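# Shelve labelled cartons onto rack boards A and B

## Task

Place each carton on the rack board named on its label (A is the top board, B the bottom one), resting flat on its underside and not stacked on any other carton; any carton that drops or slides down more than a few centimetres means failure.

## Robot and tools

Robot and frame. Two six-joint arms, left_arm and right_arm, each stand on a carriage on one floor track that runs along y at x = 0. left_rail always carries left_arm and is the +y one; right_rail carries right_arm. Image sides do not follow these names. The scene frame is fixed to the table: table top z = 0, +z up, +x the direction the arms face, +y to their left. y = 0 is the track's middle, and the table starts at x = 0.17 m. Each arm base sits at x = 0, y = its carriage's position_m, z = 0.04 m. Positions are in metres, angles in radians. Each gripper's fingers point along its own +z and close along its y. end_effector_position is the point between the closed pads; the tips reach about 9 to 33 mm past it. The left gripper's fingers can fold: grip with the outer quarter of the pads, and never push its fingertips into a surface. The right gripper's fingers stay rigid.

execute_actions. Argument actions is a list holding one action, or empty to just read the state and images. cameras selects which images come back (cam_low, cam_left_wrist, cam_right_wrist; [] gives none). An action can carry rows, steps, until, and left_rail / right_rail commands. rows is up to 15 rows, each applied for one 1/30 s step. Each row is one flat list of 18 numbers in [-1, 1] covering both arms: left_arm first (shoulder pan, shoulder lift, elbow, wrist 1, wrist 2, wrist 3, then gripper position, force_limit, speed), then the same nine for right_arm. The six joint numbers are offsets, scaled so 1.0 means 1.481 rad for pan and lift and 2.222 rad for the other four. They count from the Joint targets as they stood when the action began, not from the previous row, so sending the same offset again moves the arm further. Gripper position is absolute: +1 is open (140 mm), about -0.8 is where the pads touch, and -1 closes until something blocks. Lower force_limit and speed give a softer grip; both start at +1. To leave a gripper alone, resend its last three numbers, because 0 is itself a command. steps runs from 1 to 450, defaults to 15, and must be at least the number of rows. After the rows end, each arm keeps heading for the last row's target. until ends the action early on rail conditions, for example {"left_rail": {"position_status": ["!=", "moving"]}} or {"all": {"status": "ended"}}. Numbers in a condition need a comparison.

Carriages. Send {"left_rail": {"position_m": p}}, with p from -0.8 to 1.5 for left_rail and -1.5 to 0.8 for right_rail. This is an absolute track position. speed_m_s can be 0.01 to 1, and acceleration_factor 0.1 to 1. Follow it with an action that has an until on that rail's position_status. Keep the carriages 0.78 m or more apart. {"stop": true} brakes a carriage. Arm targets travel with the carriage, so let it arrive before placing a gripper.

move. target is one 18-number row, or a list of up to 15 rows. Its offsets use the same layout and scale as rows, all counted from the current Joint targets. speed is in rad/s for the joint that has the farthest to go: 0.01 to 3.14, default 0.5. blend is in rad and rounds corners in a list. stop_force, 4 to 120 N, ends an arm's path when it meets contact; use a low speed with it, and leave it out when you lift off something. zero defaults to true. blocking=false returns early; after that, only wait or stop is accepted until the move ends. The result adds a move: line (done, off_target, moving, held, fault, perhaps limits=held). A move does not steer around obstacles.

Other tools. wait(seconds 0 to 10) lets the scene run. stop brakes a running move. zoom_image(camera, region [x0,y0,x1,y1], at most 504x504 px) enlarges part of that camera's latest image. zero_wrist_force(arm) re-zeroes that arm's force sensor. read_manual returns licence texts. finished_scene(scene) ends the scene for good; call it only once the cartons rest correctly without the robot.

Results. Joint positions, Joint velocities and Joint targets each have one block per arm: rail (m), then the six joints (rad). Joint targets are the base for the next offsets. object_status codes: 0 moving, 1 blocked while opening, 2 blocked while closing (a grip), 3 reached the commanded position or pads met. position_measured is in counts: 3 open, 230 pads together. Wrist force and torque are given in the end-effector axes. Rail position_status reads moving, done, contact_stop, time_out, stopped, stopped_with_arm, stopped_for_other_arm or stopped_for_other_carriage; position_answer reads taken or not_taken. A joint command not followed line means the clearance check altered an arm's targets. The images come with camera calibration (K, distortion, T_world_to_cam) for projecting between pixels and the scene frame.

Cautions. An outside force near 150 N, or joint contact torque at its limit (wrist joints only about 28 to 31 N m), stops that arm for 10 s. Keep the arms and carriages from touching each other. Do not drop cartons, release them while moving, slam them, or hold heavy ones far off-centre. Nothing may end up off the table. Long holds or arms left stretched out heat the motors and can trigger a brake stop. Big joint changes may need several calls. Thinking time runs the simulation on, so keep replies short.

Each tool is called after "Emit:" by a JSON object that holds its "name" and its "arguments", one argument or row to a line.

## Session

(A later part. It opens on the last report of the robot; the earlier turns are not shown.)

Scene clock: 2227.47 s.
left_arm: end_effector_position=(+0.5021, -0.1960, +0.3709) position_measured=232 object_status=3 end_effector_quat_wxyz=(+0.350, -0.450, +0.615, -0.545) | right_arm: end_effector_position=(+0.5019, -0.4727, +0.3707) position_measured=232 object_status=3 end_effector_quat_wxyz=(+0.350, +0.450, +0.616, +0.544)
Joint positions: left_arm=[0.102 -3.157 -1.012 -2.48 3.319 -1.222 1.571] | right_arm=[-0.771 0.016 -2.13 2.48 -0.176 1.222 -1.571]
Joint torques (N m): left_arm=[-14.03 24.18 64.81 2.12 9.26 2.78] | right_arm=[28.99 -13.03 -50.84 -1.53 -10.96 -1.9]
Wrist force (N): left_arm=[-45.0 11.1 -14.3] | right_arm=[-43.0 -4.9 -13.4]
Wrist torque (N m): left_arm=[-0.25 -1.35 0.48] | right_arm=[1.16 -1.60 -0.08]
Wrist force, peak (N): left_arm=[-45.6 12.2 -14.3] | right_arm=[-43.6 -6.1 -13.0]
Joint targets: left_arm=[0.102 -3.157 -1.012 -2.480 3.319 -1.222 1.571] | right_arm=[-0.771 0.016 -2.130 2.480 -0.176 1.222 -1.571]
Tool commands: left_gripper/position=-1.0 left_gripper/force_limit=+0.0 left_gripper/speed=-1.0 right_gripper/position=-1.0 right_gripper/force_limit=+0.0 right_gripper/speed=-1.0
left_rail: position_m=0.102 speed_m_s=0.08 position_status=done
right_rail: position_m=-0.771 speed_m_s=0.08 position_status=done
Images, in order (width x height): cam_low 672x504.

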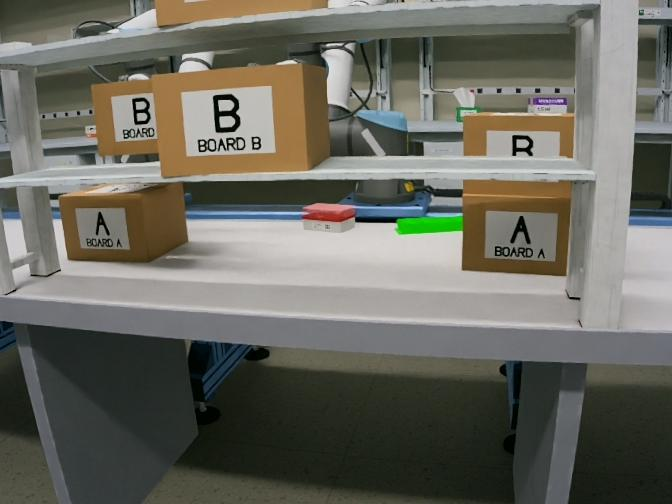

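Emit:
{"name": "move", "arguments": {
  "target": [
    [0.0009, -0.08552, 0.02556, 0.0312, 0, 0, -1.0, 0.0, -1.0, -0.0009, 0.08552, -0.02556, -0.0312, 0, 0, -1.0, 0.0, -1.0],
    [0.00133, -0.13017, 0.04164, 0.04488, 0, 0, -1.0, 0.0, -1.0, -0.00133, 0.13017, -0.04164, -0.04488, 0, 0, -1.0, 0.0, -1.0],
    [0.0022, -0.22586, 0.08305, 0.06725, 0, 0, -1.0, 0.0, -1.0, -0.0022, 0.22586, -0.08305, -0.06725, 0, 0, -1.0, 0.0, -1.0]
  ],
  "speed": 0.1,
  "blend": [0.02, 0.02, 0]
}}

Scene clock: 2249.07 s.
left_arm: end_effector_position=(+0.6561, -0.1961, +0.3706) position_measured=232 object_status=3 end_effector_quat_wxyz=(+0.351, -0.451, +0.615, -0.544) | right_arm: end_effector_position=(+0.6560, -0.4724, +0.3704) position_measured=232 object_status=3 end_effector_quat_wxyz=(+0.350, +0.451, +0.615, +0.544)
Joint positions: left_arm=[0.102 -3.153 -1.346 -2.296 3.468 -1.222 1.571] | right_arm=[-0.771 0.012 -1.795 2.295 -0.325 1.222 -1.571]
Joint torques (N m): left_arm=[-19.02 13.25 66.4 10.09 8.91 2.5] | right_arm=[14.34 -17.3 -54.04 -10.28 -10.69 -2.05]
Wrist force (N): left_arm=[-43.1 10.7 -14.0] | right_arm=[-41.2 -5.0 -12.1]
Wrist torque (N m): left_arm=[-0.34 -1.39 0.48] | right_arm=[1.11 -1.65 -0.06]
Wrist force, peak (N): left_arm=[-46.8 12.2 -14.6] | right_arm=[-44.8 -5.9 -13.5]
Joint targets: left_arm=[0.102 -3.153 -1.346 -2.296 3.468 -1.222 1.571] | right_arm=[-0.771 0.012 -1.795 2.295 -0.325 1.222 -1.571]
left_rail: position_m=0.102 speed_m_s=0.08 position_status=done
right_rail: position_m=-0.771 speed_m_s=0.08 position_status=done
move: done
camera_calibration:
cam_left_wrist: T_world_to_cam=[[-0.188737, 0.0102141, -0.981975, 0.498737], [0.0164802, 0.999838, 0.00723239, 0.178813], [0.981889, -0.0148182, -0.188874, -0.394373], [0, 0, 0, 1]] pos_world=[0.478413, -0.189722, 0.413967]
cam_right_wrist: T_world_to_cam=[[0.169749, -0.0228778, 0.985222, -0.480064], [0.0410843, -0.998697, -0.0302693, -0.485716], [0.984631, 0.0456154, -0.168588, -0.385856], [0, 0, 0, 1]] pos_world=[0.481371, -0.478465, 0.393216]

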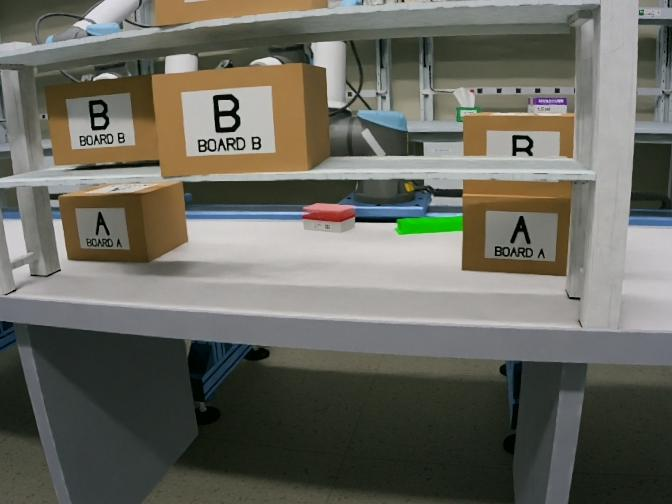

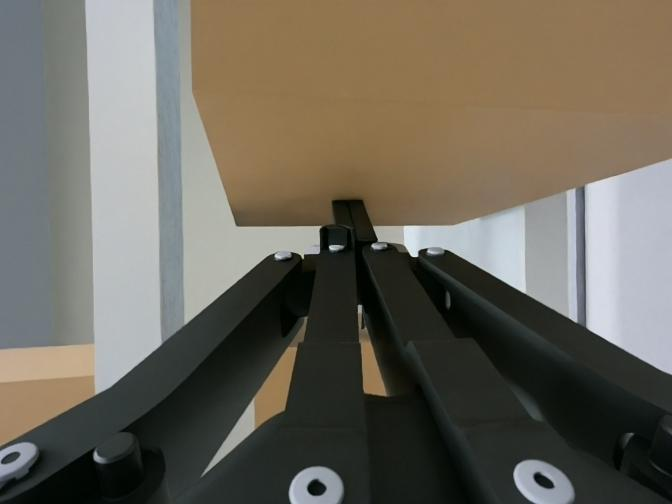

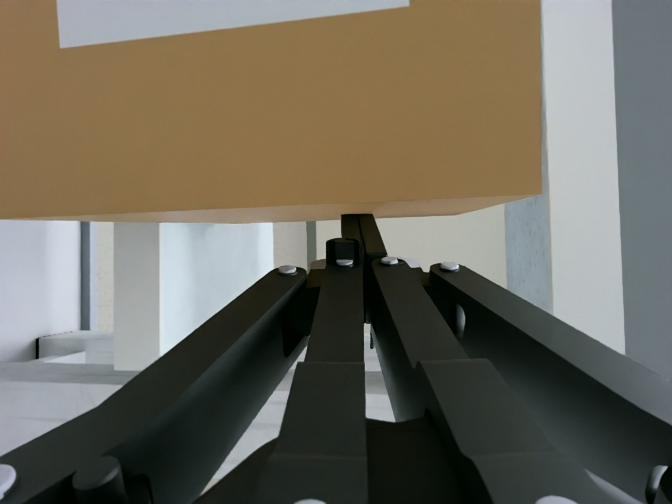

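Emit:
{"name": "move", "arguments": {
  "target": [
    [0.0006, -0.07427, 0.03922, 0.01028, 0, 0, -1.0, 0.0, -1.0, -0.0006, 0.07427, -0.03922, -0.01028, 0, 0, -1.0, 0.0, -1.0],
    [0.0012, -0.14584, 0.08331, 0.0139, 0, 0, -1.0, 0.0, -1.0, -0.0012, 0.14584, -0.08331, -0.0139, 0, 0, -1.0, 0.0, -1.0]
  ],
  "speed": 0.08,
  "blend": [0.02, 0],
  "cameras": ["cam_low", "cam_left_wrist", "cam_right_wrist"]
}}

Scene clock: 2259.00 s.
left_arm: end_effector_position=(+0.7791, -0.1962, +0.3706) position_measured=232 object_status=3 end_effector_quat_wxyz=(+0.351, -0.451, +0.614, -0.543) | right_arm: end_effector_position=(+0.7790, -0.4723, +0.3703) position_measured=232 object_status=3 end_effector_quat_wxyz=(+0.351, +0.451, +0.615, +0.543)
Joint positions: left_arm=[0.102 -3.152 -1.562 -2.111 3.499 -1.222 1.571] | right_arm=[-0.771 0.011 -1.579 2.11 -0.356 1.222 -1.571]
Joint torques (N m): left_arm=[-20.77 32.31 66 9.81 9.43 2.88] | right_arm=[17.88 -39.27 -52.17 -9.81 -10.62 -1.85]
Wrist force (N): left_arm=[-41.7 11.9 -12.4] | right_arm=[-39.4 -6.1 -11.0]
Wrist torque (N m): left_arm=[-0.32 -1.20 0.48] | right_arm=[1.16 -1.61 -0.05]
Wrist force, peak (N): left_arm=[-43.9 11.7 -13.8] | right_arm=[-42.0 -5.8 -12.3]
Joint targets: left_arm=[0.102 -3.152 -1.562 -2.110 3.499 -1.222 1.571] | right_arm=[-0.771 0.011 -1.579 2.110 -0.356 1.222 -1.571]
left_rail: position_m=0.102 speed_m_s=0.08 position_status=done
right_rail: position_m=-0.771 speed_m_s=0.08 position_status=done
move: done
camera_calibration:
cam_left_wrist: T_world_to_cam=[[-0.188852, 0.00987467, -0.981956, 0.521932], [0.014745, 0.999865, 0.00721897, 0.17814], [0.981895, -0.0131156, -0.188973, -0.514687], [0, 0, 0, 1]] pos_world=[0.60131, -0.19002, 0.413967]
cam_right_wrist: T_world_to_cam=[[0.169707, -0.0231843, 0.985222, -0.50094], [0.0393536, -0.998766, -0.0302818, -0.48936], [0.984708, 0.0439111, -0.168586, -0.507764], [0, 0, 0, 1]] pos_world=[0.604271, -0.478074, 0.393116]

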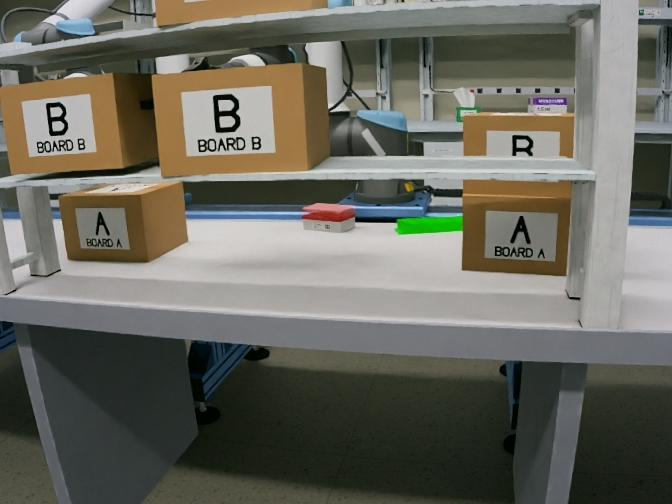

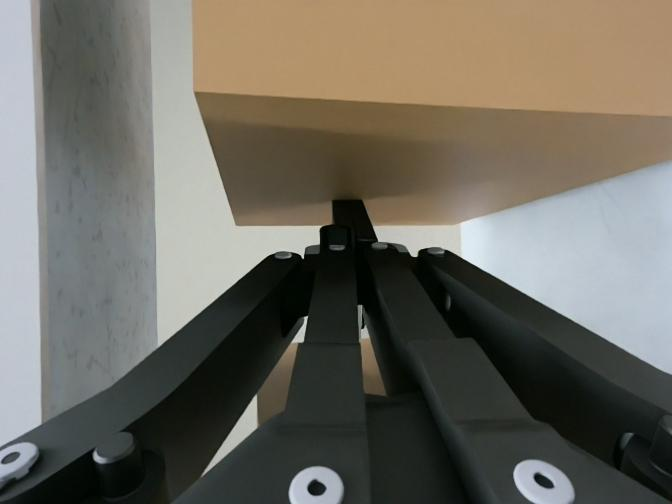

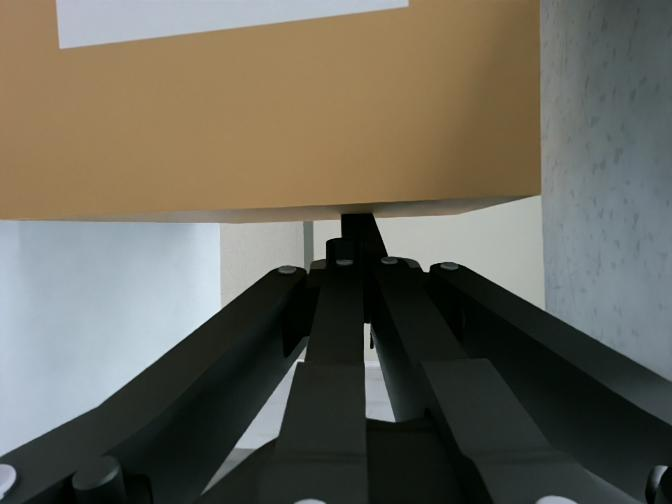

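Emit:
{"name": "move", "arguments": {
  "target": [0.0, -0.0245, -0.01627, 0.0326, 0, 0, -1.0, 0.0, -1.0, 0.0, 0.0245, 0.01627, -0.0326, 0, 0, -1.0, 0.0, -1.0],
  "speed": 0.02,
  "stop_force": 8,
  "cameras": ["cam_low"]
}}

Scene clock: 2267.67 s.
left_arm: end_effector_position=(+0.7795, -0.1962, +0.3555) position_measured=232 object_status=3 end_effector_quat_wxyz=(+0.351, -0.451, +0.614, -0.544) | right_arm: end_effector_position=(+0.7794, -0.4723, +0.3554) position_measured=232 object_status=3 end_effector_quat_wxyz=(+0.351, +0.451, +0.615, +0.543)
Joint positions: left_arm=[0.102 -3.152 -1.578 -2.126 3.53 -1.222 1.571] | right_arm=[-0.771 0.011 -1.564 2.125 -0.387 1.222 -1.571]
Joint torques (N m): left_arm=[-23.21 71.09 59.23 1.08 8.66 3.06] | right_arm=[19.95 -59.44 -47.12 -0.3 -10.21 -1.89]
Wrist force (N): left_arm=[-41.6 5.9 -15.6] | right_arm=[-39.5 -0.5 -12.0]
Wrist torque (N m): left_arm=[-0.09 -1.26 0.40] | right_arm=[1.09 -1.66 0.01]
Wrist force, peak (N): left_arm=[-41.6 0.8 -19.2] | right_arm=[-38.7 4.3 -15.8]
Joint targets: left_arm=[0.102 -3.152 -1.578 -2.126 3.530 -1.222 1.571] | right_arm=[-0.771 0.011 -1.564 2.125 -0.387 1.222 -1.571]
left_rail: position_m=0.102 speed_m_s=0.08 position_status=done
right_rail: position_m=-0.771 speed_m_s=0.08 position_status=done
move: contact (left_arm, right_arm); left_arm: the wrist 1 is farthest, 0.041 rad from its target; right_arm: the wrist 1 is farthest, 0.042 rad from its target
Images, in order (width x height): cam_low 672x504.

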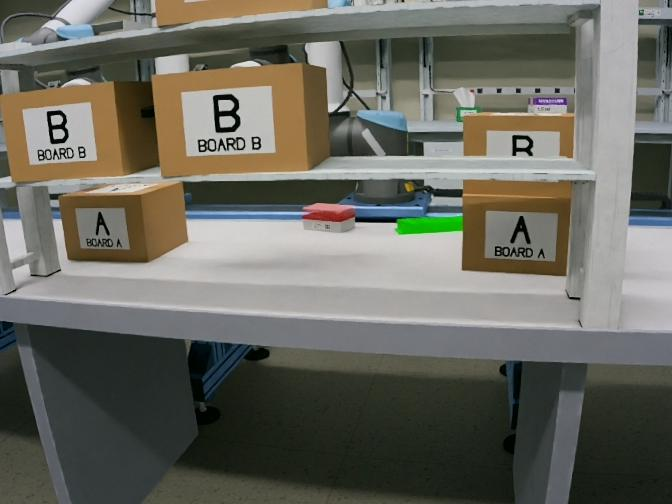

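Emit:
{"name": "move", "arguments": {
  "target": [
    [0.0, -0.0008, -0.0005, 0.001, 0, 0, -1.0, 0.0, -1.0, 0.0, 0.0008, 0.0005, -0.001, 0, 0, -1.0, 0.0, -1.0],
    [0.02, -0.0008, -0.0005, 0.001, 0, 0, -1.0, 0.0, -1.0, -0.02, 0.0008, 0.0005, -0.001, 0, 0, -1.0, 0.0, -1.0]
  ],
  "speed": [0.01, 0.03]
}}

Scene clock: 2276.70 s.
left_arm: end_effector_position=(+0.7880, -0.1731, +0.3544) position_measured=232 object_status=3 end_effector_quat_wxyz=(+0.359, -0.460, +0.608, -0.538) | right_arm: end_effector_position=(+0.7879, -0.4954, +0.3543) position_measured=232 object_status=3 end_effector_quat_wxyz=(+0.359, +0.460, +0.608, +0.538)
Joint positions: left_arm=[0.102 -3.122 -1.579 -2.127 3.532 -1.222 1.571] | right_arm=[-0.771 -0.019 -1.563 2.126 -0.389 1.222 -1.571]
Joint torques (N m): left_arm=[18.31 24.59 36.19 4.25 -1.64 2.53] | right_arm=[-14.98 -35.62 -35.52 -4.29 2.84 -2.05]
Wrist force (N): left_arm=[4.8 2.6 -1.6] | right_arm=[3.2 6.4 1.8]
Wrist torque (N m): left_arm=[0.13 -0.37 0.58] | right_arm=[1.70 -0.92 0.06]
Wrist force, peak (N): left_arm=[-41.9 5.8 -15.9] | right_arm=[-38.8 4.4 -16.0]
Joint targets: left_arm=[0.102 -3.122 -1.579 -2.127 3.532 -1.222 1.571] | right_arm=[-0.771 -0.019 -1.563 2.126 -0.389 1.222 -1.571]
left_rail: position_m=0.102 speed_m_s=0.08 position_status=done
right_rail: position_m=-0.771 speed_m_s=0.08 position_status=done
move: done
camera_calibration:
cam_left_wrist: T_world_to_cam=[[-0.188874, 0.00432136, -0.981992, 0.50659], [-0.0147295, 0.999865, 0.00723306, 0.178272], [0.981891, 0.0158304, -0.188785, -0.521283], [0, 0, 0, 1]] pos_world=[0.610151, -0.172185, 0.397767]
cam_right_wrist: T_world_to_cam=[[0.168954, -0.0281842, 0.985221, -0.489118], [0.00988337, -0.999492, -0.0302874, -0.490412], [0.985574, 0.0148545, -0.168589, -0.533369], [0, 0, 0, 1]] pos_world=[0.61316, -0.496026, 0.377116]

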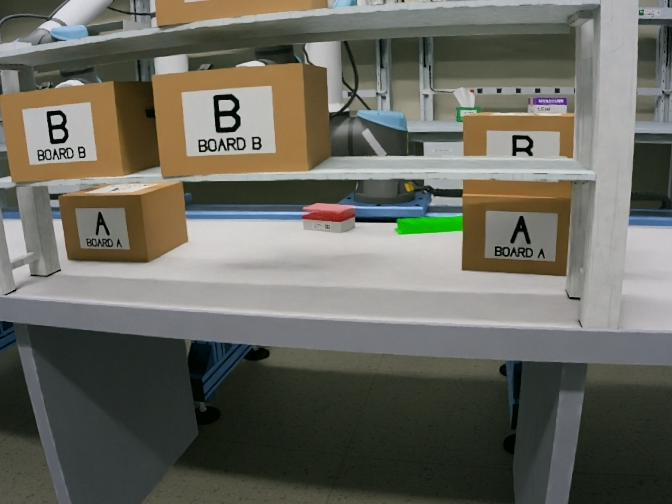

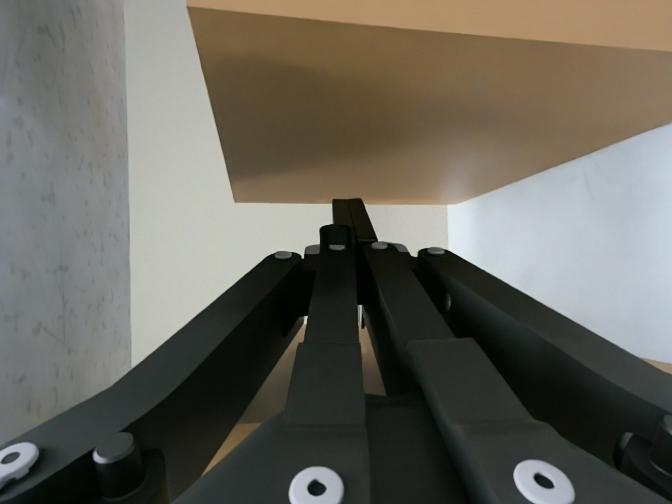

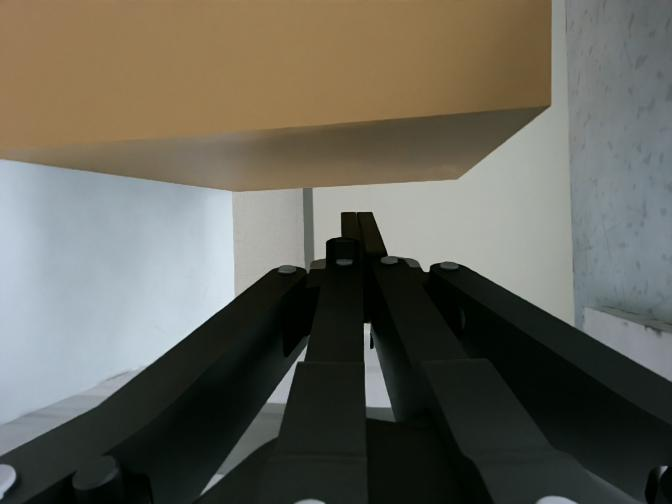

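Emit:
{"name": "move", "arguments": {
  "target": [
    [-0.0045, 0, 0, 0, 0, 0, -1.0, 0.0, -1.0, 0, 0, 0, 0, 0, 0, -1.0, 0.0, -1.0],
    [-0.0045, 0.08272, -0.03705, -0.01833, 0, 0, -1.0, 0.0, -1.0, 0, -0.08272, 0.03705, 0.01833, 0, 0, -1.0, 0.0, -1.0],
    [-0.0045, 0.157, -0.07627, -0.0286, 0, 0, -1.0, 0.0, -1.0, 0, -0.157, 0.07627, 0.0286, 0, 0, -1.0, 0.0, -1.0],
    [0.01, 0.29733, -0.13375, -0.06466, 0, 0, -1.0, 0.0, -1.0, -0.01, -0.29733, 0.13375, 0.06466, 0, 0, -1.0, 0.0, -1.0],
    [0.025, 0.33704, 0.05918, -0.48044, 0, 0, -1.0, 0.0, -1.0, -0.025, -0.33704, -0.05918, 0.48044, 0, 0, -1.0, 0.0, -1.0]
  ],
  "speed": [0.03, 0.15, 0.2, 0.3, 0.5],
  "blend": [0, 0.02, 0.02, 0.05, 0]
}}

Scene clock: 2319.90 s.
left_arm: end_effector_position=(+0.4906, -0.1610, +0.5172) position_measured=232 object_status=3 end_effector_quat_wxyz=(+0.225, -0.580, +0.658, -0.424) | right_arm: end_effector_position=(+0.4902, -0.5076, +0.5174) position_measured=232 object_status=3 end_effector_quat_wxyz=(+0.225, +0.580, +0.659, +0.424)
Joint positions: left_arm=[0.102 -3.085 -1.08 -1.996 2.465 -1.222 1.571] | right_arm=[-0.771 -0.056 -2.062 1.995 0.679 1.222 -1.571]
Joint torques (N m): left_arm=[14.65 27.39 60.06 -3.1 -0.69 2.46] | right_arm=[-15.95 -14.39 -47.97 4.04 2.51 -1.76]
Wrist force (N): left_arm=[-0.6 1.1 -0.2] | right_arm=[3.8 6.0 0.6]
Wrist torque (N m): left_arm=[-0.05 0.08 0.35] | right_arm=[1.65 -0.95 0.15]
Wrist force, peak (N): left_arm=[5.5 2.7 -1.6] | right_arm=[3.4 7.5 2.1]
Joint targets: left_arm=[0.102 -3.085 -1.080 -1.996 2.465 -1.222 1.571] | right_arm=[-0.771 -0.056 -2.062 1.995 0.679 1.222 -1.571]
left_rail: position_m=0.102 speed_m_s=0.08 position_status=done
right_rail: position_m=-0.771 speed_m_s=0.08 position_status=done
move: done
camera_calibration:
cam_left_wrist: T_world_to_cam=[[-0.585882, -0.0252318, -0.810003, 0.71132], [-0.0492775, 0.998775, 0.00453075, 0.178811], [0.808897, 0.0425694, -0.586408, 0.0960761], [0, 0, 0, 1]] pos_world=[0.347845, -0.164734, 0.631701]
cam_right_wrist: T_world_to_cam=[[0.567879, -0.0569211, 0.821142, -0.72514], [-0.0427859, -0.998299, -0.039612, -0.46349], [0.821999, -0.0126385, -0.569348, 0.0612973], [0, 0, 0, 1]] pos_world=[0.341575, -0.503203, 0.611983]

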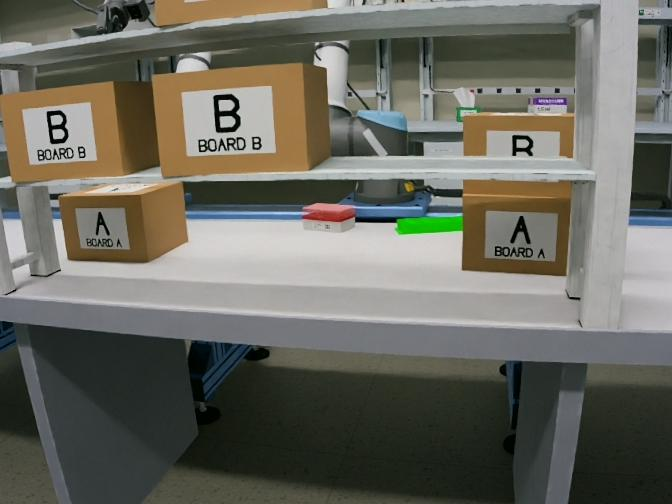

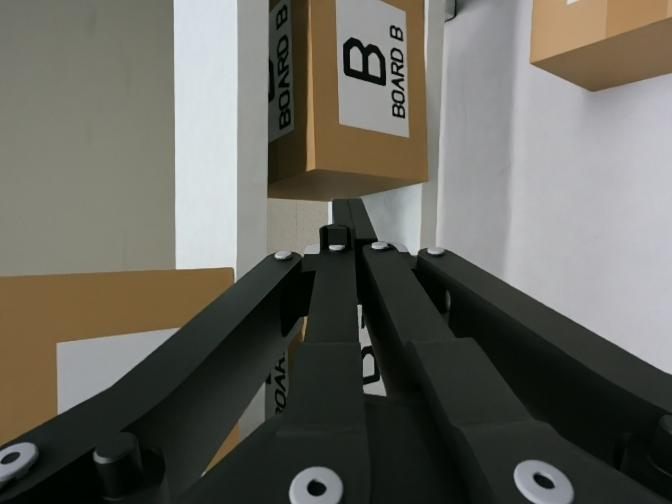

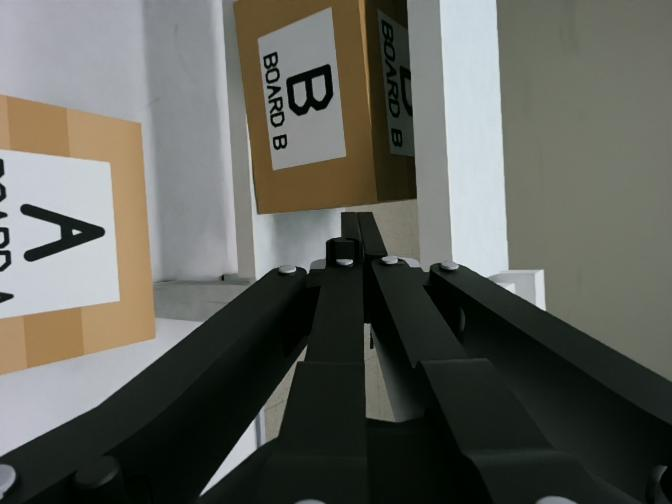

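Emit:
{"name": "execute_actions", "arguments": {
  "actions": [
    {"left_rail": {"position_m": -0.046, "speed_m_s": 0.2, "acceleration_factor": 0.3}, "right_rail": {"position_m": -0.916, "speed_m_s": 0.2, "acceleration_factor": 0.3}, "steps": 240, "until": {"all": {"status": "ended"}}}
  ],
  "cameras": []
}}

Emit:
{"name": "move", "arguments": {
  "target": [
    [0, -0.08919, -0.16987, 0.22983, 0, 0, -1.0, 0.0, -1.0, 0, 0.08919, 0.16987, -0.22983, 0, 0, -1.0, 0.0, -1.0],
    [0, -0.23993, -0.24545, 0.40588, 0, 0, -1.0, 0.0, -1.0, 0, 0.23993, 0.24545, -0.40588, 0, 0, -1.0, 0.0, -1.0]
  ],
  "speed": [0.4, 0.25],
  "blend": [0.02, 0],
  "stop_force": 30
}}

Scene clock: 2351.03 s.
left_arm: end_effector_position=(+0.4906, -0.3090, +0.5173) position_measured=232 object_status=3 end_effector_quat_wxyz=(+0.225, -0.580, +0.658, -0.424) | right_arm: end_effector_position=(+0.4901, -0.6525, +0.5174) position_measured=232 object_status=3 end_effector_quat_wxyz=(+0.225, +0.580, +0.659, +0.424)
Joint positions: left_arm=[-0.046 -3.085 -1.08 -1.996 2.465 -1.222 1.571] | right_arm=[-0.916 -0.056 -2.062 1.995 0.679 1.222 -1.571]
Joint torques (N m): left_arm=[8.72 26.01 52.78 -0.48 0.36 2.34] | right_arm=[-12.51 -13.06 -41.71 1.44 2.61 -1.65]
Wrist force (N): left_arm=[-0.7 1.2 -0.4] | right_arm=[3.4 6.1 0.9]
Wrist torque (N m): left_arm=[-0.03 0.12 0.34] | right_arm=[1.65 -0.86 0.15]
Wrist force, peak (N): left_arm=[-1.2 1.7 -0.6] | right_arm=[4.6 6.0 0.9]
Joint targets: left_arm=[-0.046 -3.085 -1.080 -1.996 2.465 -1.222 1.571] | right_arm=[-0.916 -0.056 -2.062 1.995 0.679 1.222 -1.571]
Tool commands: left_gripper/position=-1.0 left_gripper/force_limit=+0.0 left_gripper/speed=-1.0 right_gripper/position=-1.0 right_gripper/force_limit=+0.0 right_gripper/speed=-1.0
left_rail: position_m=-0.046 speed_m_s=0.20 position_status=done
right_rail: position_m=-0.916 speed_m_s=0.20 position_status=done
No camera images: "cameras" was empty.

Scene clock: 2355.00 s.
left_arm: end_effector_position=(+0.5106, -0.3079, +0.1229) position_measured=232 object_status=3 end_effector_quat_wxyz=(+0.226, -0.580, +0.658, -0.425) | right_arm: end_effector_position=(+0.5104, -0.6537, +0.1229) position_measured=232 object_status=3 end_effector_quat_wxyz=(+0.225, +0.580, +0.658, +0.424)
Joint positions: left_arm=[-0.046 -3.085 -1.435 -2.541 3.367 -1.222 1.571] | right_arm=[-0.916 -0.056 -1.706 2.54 -0.223 1.222 -1.571]
Joint torques (N m): left_arm=[5.53 0.45 23.46 2.3 1.5 2.13] | right_arm=[-10.45 -7.42 -20.73 -2.33 2.48 -1.89]
Wrist force (N): left_arm=[-0.5 1.2 -0.5] | right_arm=[3.0 5.9 1.1]
Wrist torque (N m): left_arm=[-0.02 0.06 0.34] | right_arm=[1.58 -0.77 0.13]
Wrist force, peak (N): left_arm=[0.4 2.9 -3.4] | right_arm=[3.7 8.2 -0.5]
Joint targets: left_arm=[-0.046 -3.085 -1.435 -2.541 3.367 -1.222 1.571] | right_arm=[-0.916 -0.056 -1.706 2.540 -0.223 1.222 -1.571]
left_rail: position_m=-0.046 speed_m_s=0.20 position_status=done
right_rail: position_m=-0.916 speed_m_s=0.20 position_status=done
move: done
camera_calibration:
cam_left_wrist: T_world_to_cam=[[-0.58512, -0.0251836, -0.810556, 0.399534], [-0.049337, 0.998772, 0.00458373, 0.328302], [0.809445, 0.0426724, -0.585643, -0.145374], [0, 0, 0, 1]] pos_world=[0.367645, -0.311634, 0.237202]
cam_right_wrist: T_world_to_cam=[[0.567106, -0.0569144, 0.821676, -0.420603], [-0.042745, -0.998299, -0.0396466, -0.624124], [0.822535, -0.0126388, -0.568574, -0.182154], [0, 0, 0, 1]] pos_world=[0.361676, -0.649303, 0.217287]

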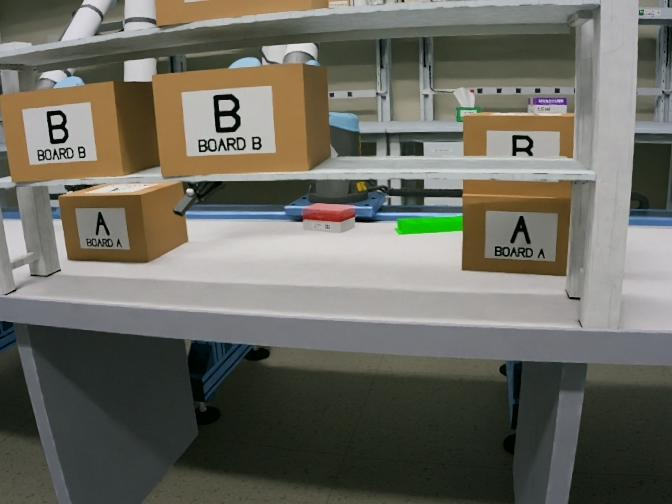

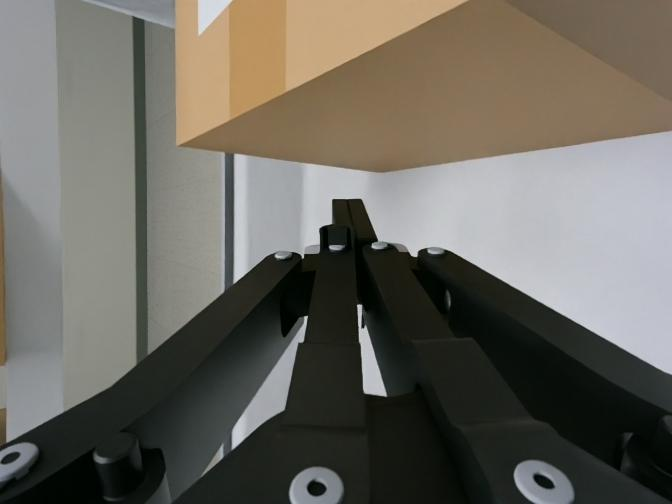

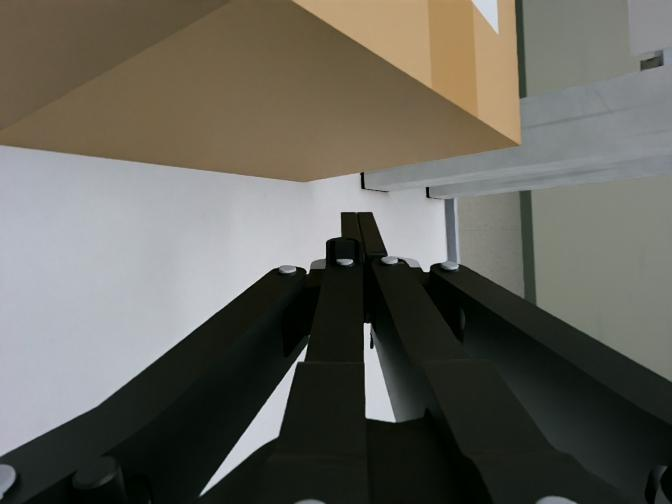

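Emit:
{"name": "move", "arguments": {
  "target": [-0.055, 0, 0, 0, 0, 0, -1.0, 0.0, -1.0, 0.055, 0, 0, 0, 0, 0, -1.0, 0.0, -1.0],
  "speed": 0.04,
  "stop_force": 20,
  "cameras": ["cam_low"]
}}

Scene clock: 2381.77 s.
left_arm: end_effector_position=(+0.4922, -0.3409, +0.1229) position_measured=232 object_status=3 end_effector_quat_wxyz=(+0.211, -0.558, +0.677, -0.432) | right_arm: end_effector_position=(+0.4918, -0.6203, +0.1229) position_measured=232 object_status=3 end_effector_quat_wxyz=(+0.211, +0.557, +0.677, +0.431)
Joint positions: left_arm=[-0.046 -3.151 -1.435 -2.541 3.367 -1.222 1.571] | right_arm=[-0.916 0.011 -1.706 2.54 -0.223 1.222 -1.571]
Joint torques (N m): left_arm=[5.29 6.34 30.8 0.25 11.25 2.06] | right_arm=[-4.22 -10.05 -28.59 0.1 -13.24 -1.69]
Wrist force (N): left_arm=[-17.2 3.1 -10.0] | right_arm=[-16.5 3.8 -7.0]
Wrist torque (N m): left_arm=[-0.11 -0.49 0.36] | right_arm=[1.63 -1.31 0.09]
Wrist force, peak (N): left_arm=[-27.7 -0.1 -8.2] | right_arm=[-26.1 6.4 -5.4]
Joint targets: left_arm=[-0.046 -3.151 -1.435 -2.541 3.367 -1.222 1.571] | right_arm=[-0.916 0.011 -1.706 2.540 -0.223 1.222 -1.571]
left_rail: position_m=-0.046 speed_m_s=0.20 position_status=done
right_rail: position_m=-0.916 speed_m_s=0.20 position_status=done
move: contact (left_arm, right_arm); left_arm: the shoulder pan is farthest, 0.016 rad from its target; right_arm: the shoulder pan is farthest, 0.015 rad from its target
Images, in order (width x height): cam_low 672x504.

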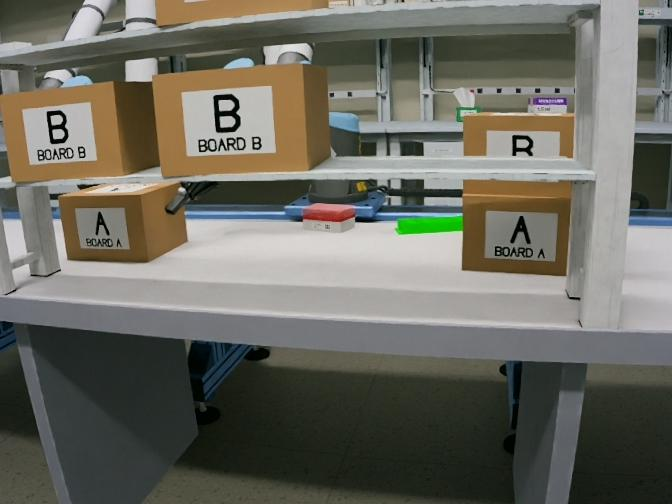

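Emit:
{"name": "move", "arguments": {
  "target": [-0.0026, 0, 0, 0, 0, 0, -1.0, 0.0, -1.0, 0.0026, 0, 0, 0, 0, 0, -1.0, 0.0, -1.0],
  "speed": 0.02,
  "cameras": []
}}

Scene clock: 2387.90 s.
left_arm: end_effector_position=(+0.4912, -0.3427, +0.1229) position_measured=232 object_status=3 end_effector_quat_wxyz=(+0.211, -0.557, +0.678, -0.432) | right_arm: end_effector_position=(+0.4907, -0.6185, +0.1229) position_measured=232 object_status=3 end_effector_quat_wxyz=(+0.210, +0.556, +0.678, +0.432)
Joint positions: left_arm=[-0.046 -3.154 -1.435 -2.541 3.367 -1.222 1.571] | right_arm=[-0.916 0.014 -1.706 2.54 -0.223 1.222 -1.571]
Joint torques (N m): left_arm=[-38.47 4.75 31 0.47 10.94 1.99] | right_arm=[35.49 -16.59 -28.89 0.43 -12.84 -1.79]
Wrist force (N): left_arm=[-44.1 -0.2 -11.1] | right_arm=[-41.5 6.7 -8.9]
Wrist torque (N m): left_arm=[0.00 -1.52 0.31] | right_arm=[1.64 -1.93 0.14]
Wrist force, peak (N): left_arm=[-44.1 -0.2 -11.1] | right_arm=[-41.5 6.7 -8.9]
Joint targets: left_arm=[-0.046 -3.155 -1.435 -2.541 3.367 -1.222 1.571] | right_arm=[-0.916 0.014 -1.706 2.540 -0.223 1.222 -1.571]
left_rail: position_m=-0.046 speed_m_s=0.20 position_status=done
right_rail: position_m=-0.916 speed_m_s=0.20 position_status=done
move: done
No camera images: "cameras" was empty.

Emit:
{"name": "move", "arguments": {
  "target": [0, 0.02766, 0.00868, -0.02712, 0, 0, -1.0, 0.0, -1.0, 0, -0.02766, -0.00868, 0.02712, 0, 0, -1.0, 0.0, -1.0],
  "speed": 0.05,
  "cameras": ["cam_low"]
}}

Scene clock: 2421.30 s.
left_arm: end_effector_position=(+0.4911, -0.3428, +0.1428) position_measured=232 object_status=3 end_effector_quat_wxyz=(+0.211, -0.556, +0.678, -0.432) | right_arm: end_effector_position=(+0.4906, -0.6184, +0.1428) position_measured=232 object_status=3 end_effector_quat_wxyz=(+0.210, +0.556, +0.678, +0.432)
Joint positions: left_arm=[-0.046 -3.155 -1.394 -2.522 3.307 -1.222 1.571] | right_arm=[-0.916 0.014 -1.747 2.521 -0.163 1.222 -1.571]
Joint torques (N m): left_arm=[-34.48 48.18 53.47 -0.45 10.51 1.89] | right_arm=[31.77 -33.97 -42.03 1.79 -13.16 -1.36]
Wrist force (N): left_arm=[-45.6 9.3 -10.8] | right_arm=[-42.4 -1.2 -9.6]
Wrist torque (N m): left_arm=[-0.22 -1.59 0.44] | right_arm=[1.68 -1.98 0.06]
Wrist force, peak (N): left_arm=[-46.1 10.0 -10.3] | right_arm=[-43.1 5.1 -10.3]
Joint targets: left_arm=[-0.046 -3.155 -1.394 -2.522 3.306 -1.222 1.571] | right_arm=[-0.916 0.014 -1.747 2.521 -0.163 1.222 -1.571]
left_rail: position_m=-0.046 speed_m_s=0.20 position_status=done
right_rail: position_m=-0.916 speed_m_s=0.20 position_status=done
move: done
Images, in order (width x height): cam_low 672x504.

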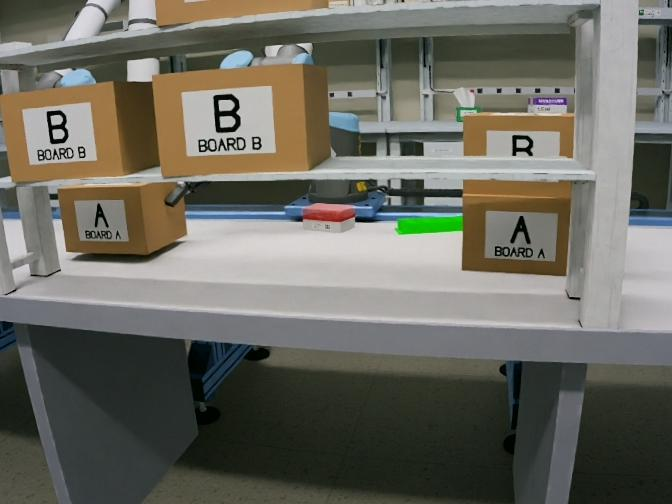

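Emit:
{"name": "move", "arguments": {
  "target": [
    [0, 0.08346, 0.03784, -0.09346, 0, 0, -1.0, 0.0, -1.0, 0, -0.08346, -0.03784, 0.09346, 0, 0, -1.0, 0.0, -1.0],
    [0, 0.15189, 0.09847, -0.19971, 0, 0, -1.0, 0.0, -1.0, 0, -0.15189, -0.09847, 0.19971, 0, 0, -1.0, 0.0, -1.0],
    [0, 0.18345, 0.168, -0.29027, 0, 0, -1.0, 0.0, -1.0, 0, -0.18345, -0.168, 0.29027, 0, 0, -1.0, 0.0, -1.0],
    [0, 0.18833, 0.24517, -0.3707, 0, 0, -1.0, 0.0, -1.0, 0, -0.18833, -0.24517, 0.3707, 0, 0, -1.0, 0.0, -1.0],
    [0, 0.16637, 0.35282, -0.46371, 0, 0, -1.0, 0.0, -1.0, 0, -0.16637, -0.35282, 0.46371, 0, 0, -1.0, 0.0, -1.0]
  ],
  "speed": 0.2,
  "blend": [0.03, 0.03, 0.03, 0.03, 0],
  "cameras": ["cam_low"]
}}

Scene clock: 2435.43 s.
left_arm: end_effector_position=(+0.4914, -0.3428, +0.6427) position_measured=232 object_status=3 end_effector_quat_wxyz=(+0.211, -0.556, +0.678, -0.432) | right_arm: end_effector_position=(+0.4906, -0.6184, +0.6428) position_measured=232 object_status=3 end_effector_quat_wxyz=(+0.210, +0.556, +0.678, +0.432)
Joint positions: left_arm=[-0.046 -3.155 -1.148 -1.738 2.276 -1.222 1.571] | right_arm=[-0.916 0.014 -1.994 1.737 0.867 1.222 -1.571]
Joint torques (N m): left_arm=[-16.75 -5.46 67.85 -0.65 9.86 2.34] | right_arm=[9.58 0.7 -53.99 2.04 -12.66 -1.71]
Wrist force (N): left_arm=[-46.9 9.4 -10.9] | right_arm=[-43.4 -0.8 -9.9]
Wrist torque (N m): left_arm=[-0.21 -1.56 0.44] | right_arm=[1.83 -2.04 -0.02]
Wrist force, peak (N): left_arm=[-48.1 10.5 -10.7] | right_arm=[-44.9 -1.4 -9.9]
Joint targets: left_arm=[-0.046 -3.155 -1.148 -1.738 2.276 -1.222 1.571] | right_arm=[-0.916 0.014 -1.994 1.737 0.868 1.222 -1.571]
left_rail: position_m=-0.046 speed_m_s=0.20 position_status=done
right_rail: position_m=-0.916 speed_m_s=0.20 position_status=done
move: done
Images, in order (width x height): cam_low 672x504.

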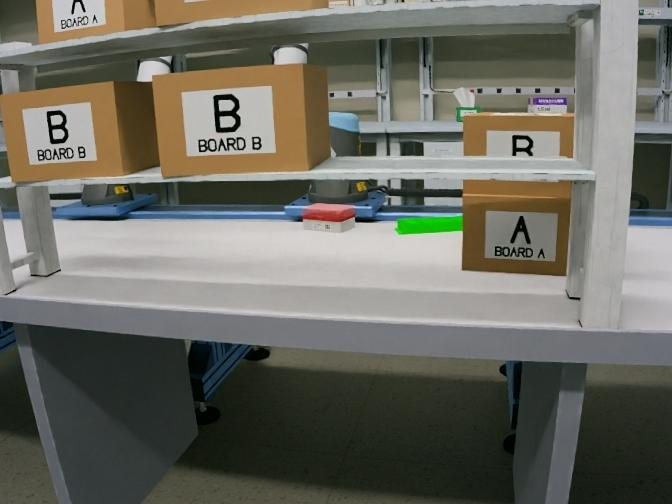

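Emit:
{"name": "execute_actions", "arguments": {
  "actions": [
    {"left_rail": {"position_m": 0.070, "speed_m_s": 0.08, "acceleration_factor": 0.1}, "right_rail": {"position_m": -0.800, "speed_m_s": 0.08, "acceleration_factor": 0.1}, "steps": 240, "until": {"all": {"status": "ended"}}}
  ],
  "cameras": []
}}

Emit:
{"name": "move", "arguments": {
  "target": [
    [0.0006, -0.04326, 0.01669, 0.01214, 0, 0, -1.0, 0.0, -1.0, -0.0006, 0.04326, -0.01669, -0.01214, 0, 0, -1.0, 0.0, -1.0],
    [0.00175, -0.14071, 0.06152, 0.03227, 0, 0, -1.0, 0.0, -1.0, -0.00175, 0.14071, -0.06152, -0.03227, 0, 0, -1.0, 0.0, -1.0],
    [0.0025, -0.22762, 0.11, 0.04172, 0, 0, -1.0, 0.0, -1.0, -0.0025, 0.22762, -0.11, -0.04172, 0, 0, -1.0, 0.0, -1.0],
    [0.0032, -0.32669, 0.17512, 0.04263, 0, 0, -1.0, 0.0, -1.0, -0.0032, 0.32669, -0.17512, -0.04263, 0, 0, -1.0, 0.0, -1.0]
  ],
  "speed": 0.12,
  "blend": [0.02, 0.02, 0.02, 0]
}}

Scene clock: 2469.73 s.
left_arm: end_effector_position=(+0.4914, -0.2268, +0.6428) position_measured=232 object_status=3 end_effector_quat_wxyz=(+0.211, -0.556, +0.678, -0.432) | right_arm: end_effector_position=(+0.4906, -0.5024, +0.6429) position_measured=232 object_status=3 end_effector_quat_wxyz=(+0.210, +0.556, +0.678, +0.432)
Joint positions: left_arm=[0.07 -3.155 -1.148 -1.738 2.276 -1.222 1.571] | right_arm=[-0.8 0.014 -1.994 1.737 0.868 1.222 -1.571]
Joint torques (N m): left_arm=[-14.84 -6.61 58.31 0.48 10.18 2.13] | right_arm=[9.38 -0.95 -45.29 0.32 -12.55 -1.83]
Wrist force (N): left_arm=[-46.5 9.8 -10.4] | right_arm=[-42.8 -1.0 -9.4]
Wrist torque (N m): left_arm=[-0.19 -1.50 0.44] | right_arm=[1.86 -2.04 -0.02]
Wrist force, peak (N): left_arm=[-48.3 9.9 -10.4] | right_arm=[-46.0 -1.3 -9.7]
Joint targets: left_arm=[0.070 -3.155 -1.148 -1.738 2.276 -1.222 1.571] | right_arm=[-0.800 0.014 -1.994 1.737 0.868 1.222 -1.571]
Tool commands: left_gripper/position=-1.0 left_gripper/force_limit=+0.0 left_gripper/speed=-1.0 right_gripper/position=-1.0 right_gripper/force_limit=+0.0 right_gripper/speed=-1.0
left_rail: position_m=0.070 speed_m_s=0.08 position_status=done
right_rail: position_m=-0.800 speed_m_s=0.08 position_status=done
No camera images: "cameras" was empty.

Scene clock: 2474.20 s.
left_arm: end_effector_position=(+0.7927, -0.2269, +0.6427) position_measured=232 object_status=3 end_effector_quat_wxyz=(+0.212, -0.558, +0.676, -0.432) | right_arm: end_effector_position=(+0.7919, -0.5019, +0.6428) position_measured=232 object_status=3 end_effector_quat_wxyz=(+0.211, +0.558, +0.677, +0.431)
Joint positions: left_arm=[0.07 -3.15 -1.631 -1.349 2.371 -1.222 1.571] | right_arm=[-0.8 0.01 -1.51 1.348 0.773 1.222 -1.571]
Joint torques (N m): left_arm=[-20.71 45.78 68.18 5.14 12.42 2.28] | right_arm=[18.35 -52.95 -55.08 -5.05 -12.55 -2.04]
Wrist force (N): left_arm=[-43.3 9.5 -9.8] | right_arm=[-39.8 -0.6 -8.5]
Wrist torque (N m): left_arm=[-0.18 -1.44 0.43] | right_arm=[1.83 -1.94 0.04]
Wrist force, peak (N): left_arm=[-47.2 10.1 -10.2] | right_arm=[-44.0 -1.7 -9.3]
Joint targets: left_arm=[0.070 -3.150 -1.631 -1.349 2.371 -1.222 1.571] | right_arm=[-0.800 0.010 -1.510 1.348 0.773 1.222 -1.571]
left_rail: position_m=0.070 speed_m_s=0.08 position_status=done
right_rail: position_m=-0.800 speed_m_s=0.08 position_status=done
move: done
camera_calibration:
cam_left_wrist: T_world_to_cam=[[-0.585506, 0.012857, -0.810566, 0.997034], [0.0155856, 0.999868, 0.00460152, 0.207677], [0.810519, -0.00993895, -0.585629, -0.085556], [0, 0, 0, 1]] pos_world=[0.649877, -0.221319, 0.757102]
cam_right_wrist: T_world_to_cam=[[0.569684, -0.0194986, 0.821633, -0.982092], [0.0228029, -0.998959, -0.0395174, -0.492185], [0.821548, 0.0412481, -0.568646, -0.0882483], [0, 0, 0, 1]] pos_world=[0.643205, -0.507182, 0.737287]

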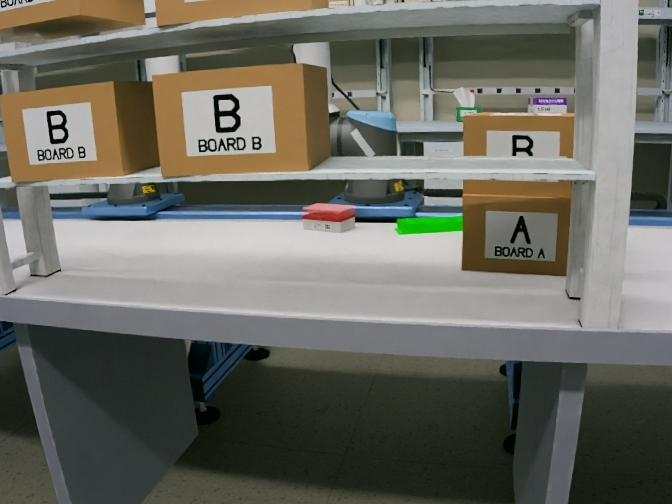

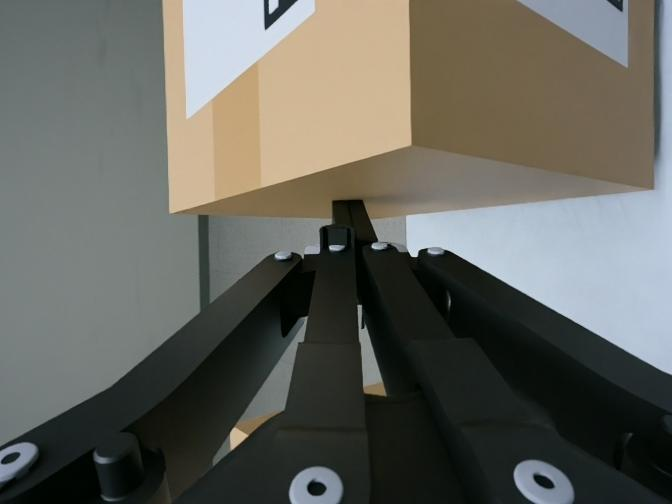

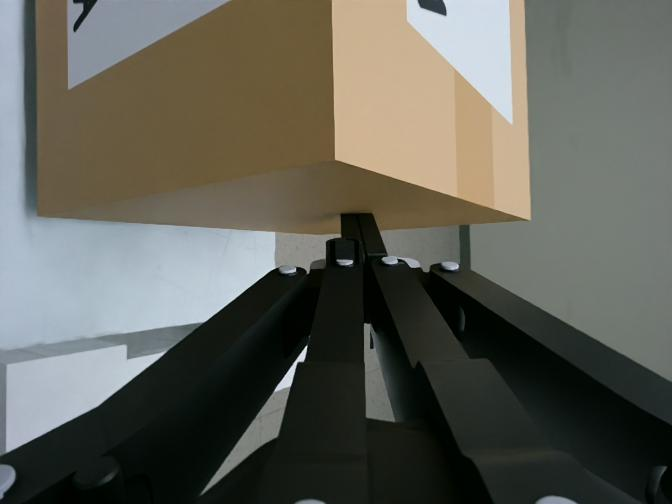

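Emit:
{"name": "move", "arguments": {
  "target": [
    [0, 0.00512, -0.03143, 0.02802, 0, 0, -1.0, 0.0, -1.0, 0, -0.00512, 0.03143, -0.02802, 0, 0, -1.0, 0.0, -1.0],
    [0, 0.00657, -0.0443, 0.03992, 0, 0, -1.0, 0.0, -1.0, 0, -0.00657, 0.0443, -0.03992, 0, 0, -1.0, 0.0, -1.0]
  ],
  "speed": 0.02,
  "blend": [0.005, 0],
  "stop_force": 8,
  "cameras": ["cam_low"]
}}

Scene clock: 2491.30 s.
left_arm: end_effector_position=(+0.7928, -0.2269, +0.6048) position_measured=232 object_status=3 end_effector_quat_wxyz=(+0.212, -0.558, +0.676, -0.432) | right_arm: end_effector_position=(+0.7921, -0.5019, +0.6048) position_measured=232 object_status=3 end_effector_quat_wxyz=(+0.211, +0.558, +0.677, +0.431)
Joint positions: left_arm=[0.07 -3.15 -1.623 -1.424 2.438 -1.222 1.571] | right_arm=[-0.8 0.01 -1.518 1.423 0.705 1.222 -1.571]
Joint torques (N m): left_arm=[-24.17 37.64 62.21 -0.59 15.23 2.78] | right_arm=[21.86 -45.47 -51.12 1.55 -12.43 -1.92]
Wrist force (N): left_arm=[-43.2 5.2 -15.1] | right_arm=[-40.6 2.0 -12.3]
Wrist torque (N m): left_arm=[-0.13 -1.41 0.38] | right_arm=[1.66 -1.92 0.11]
Wrist force, peak (N): left_arm=[-41.8 1.0 -21.0] | right_arm=[-39.3 6.1 -19.5]
Joint targets: left_arm=[0.070 -3.150 -1.623 -1.424 2.438 -1.222 1.571] | right_arm=[-0.800 0.010 -1.518 1.423 0.705 1.222 -1.571]
left_rail: position_m=0.070 speed_m_s=0.08 position_status=done
right_rail: position_m=-0.800 speed_m_s=0.08 position_status=done
move: contact (left_arm, right_arm); path passed 1 of 2 targets; left_arm: the elbow is farthest, 0.023 rad from its target; right_arm: the elbow is farthest, 0.023 rad from its target
Images, in order (width x height): cam_low 672x504.

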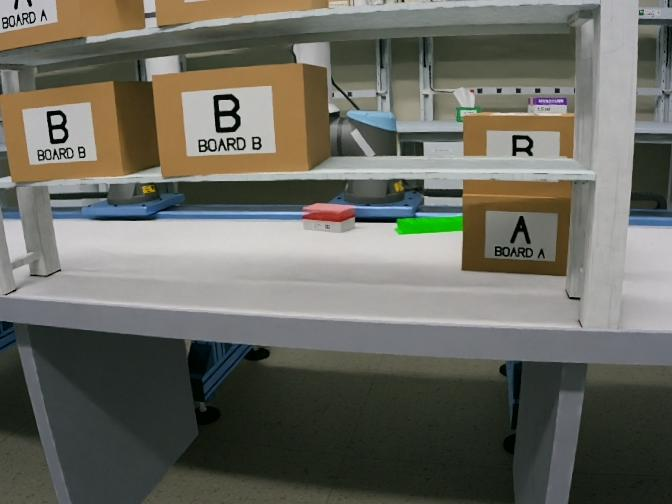

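Emit:
{"name": "move", "arguments": {
  "target": [
    [0, 0.0001, -0.0009, 0.0008, 0, 0, -1.0, 0.0, -1.0, 0, -0.0001, 0.0009, -0.0008, 0, 0, -1.0, 0.0, -1.0],
    [0.02, 0.0001, -0.0009, 0.0008, 0, 0, -1.0, 0.0, -1.0, -0.02, -0.0001, 0.0009, -0.0008, 0, 0, -1.0, 0.0, -1.0]
  ],
  "speed": [0.01, 0.03],
  "cameras": ["cam_low", "cam_left_wrist", "cam_right_wrist"]
}}

Scene clock: 2498.67 s.
left_arm: end_effector_position=(+0.8012, -0.2036, +0.6037) position_measured=232 object_status=3 end_effector_quat_wxyz=(+0.218, -0.568, +0.668, -0.428) | right_arm: end_effector_position=(+0.8005, -0.5253, +0.6037) position_measured=232 object_status=3 end_effector_quat_wxyz=(+0.217, +0.568, +0.669, +0.428)
Joint positions: left_arm=[0.07 -3.12 -1.623 -1.426 2.44 -1.222 1.571] | right_arm=[-0.8 -0.02 -1.518 1.425 0.703 1.222 -1.571]
Joint torques (N m): left_arm=[11.51 74.48 56.25 2.41 -1.41 2.37] | right_arm=[-21.2 -60.79 -47.58 -2.25 2.82 -1.81]
Wrist force (N): left_arm=[-0.7 1.2 -0.5] | right_arm=[-0.3 8.4 0.0]
Wrist torque (N m): left_arm=[-0.02 0.10 0.33] | right_arm=[2.15 -0.08 0.17]
Wrist force, peak (N): left_arm=[-40.8 -3.1 -25.2] | right_arm=[-37.9 10.4 -23.6]
Joint targets: left_arm=[0.070 -3.120 -1.623 -1.426 2.440 -1.222 1.571] | right_arm=[-0.800 -0.020 -1.518 1.425 0.703 1.222 -1.571]
left_rail: position_m=0.070 speed_m_s=0.08 position_status=done
right_rail: position_m=-0.800 speed_m_s=0.08 position_status=done
move: done
camera_calibration:
cam_left_wrist: T_world_to_cam=[[-0.585635, -0.00436239, -0.810563, 0.966719], [-0.0139006, 0.999893, 0.00466189, 0.208061], [0.810456, 0.0139975, -0.585633, -0.110162], [0, 0, 0, 1]] pos_world=[0.658318, -0.202279, 0.718102]
cam_right_wrist: T_world_to_cam=[[0.56887, -0.0362498, 0.821628, -0.963459], [-0.00658617, -0.999197, -0.0395239, -0.494016], [0.822401, 0.0170726, -0.568651, -0.129944], [0, 0, 0, 1]] pos_world=[0.651695, -0.526326, 0.698187]

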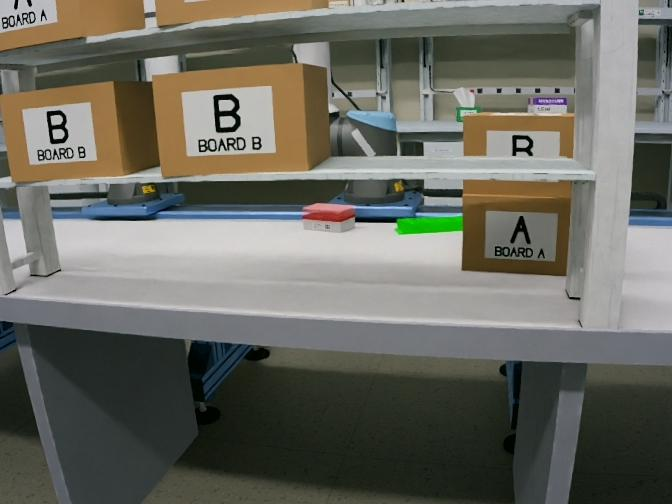

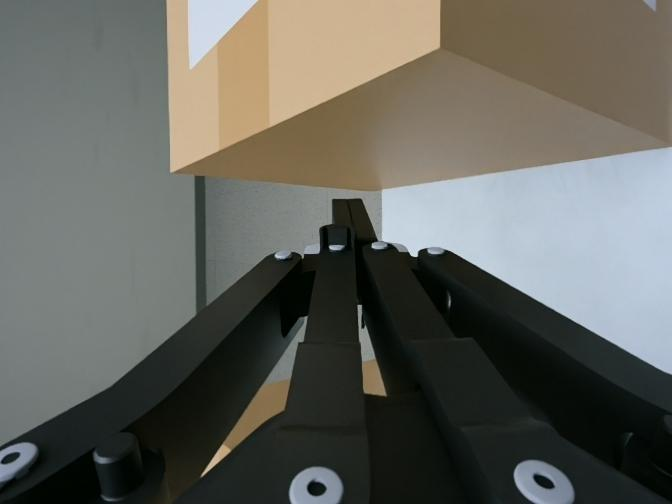

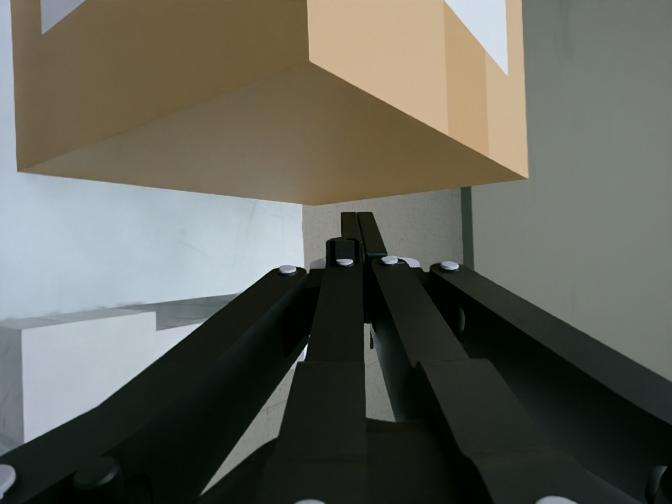

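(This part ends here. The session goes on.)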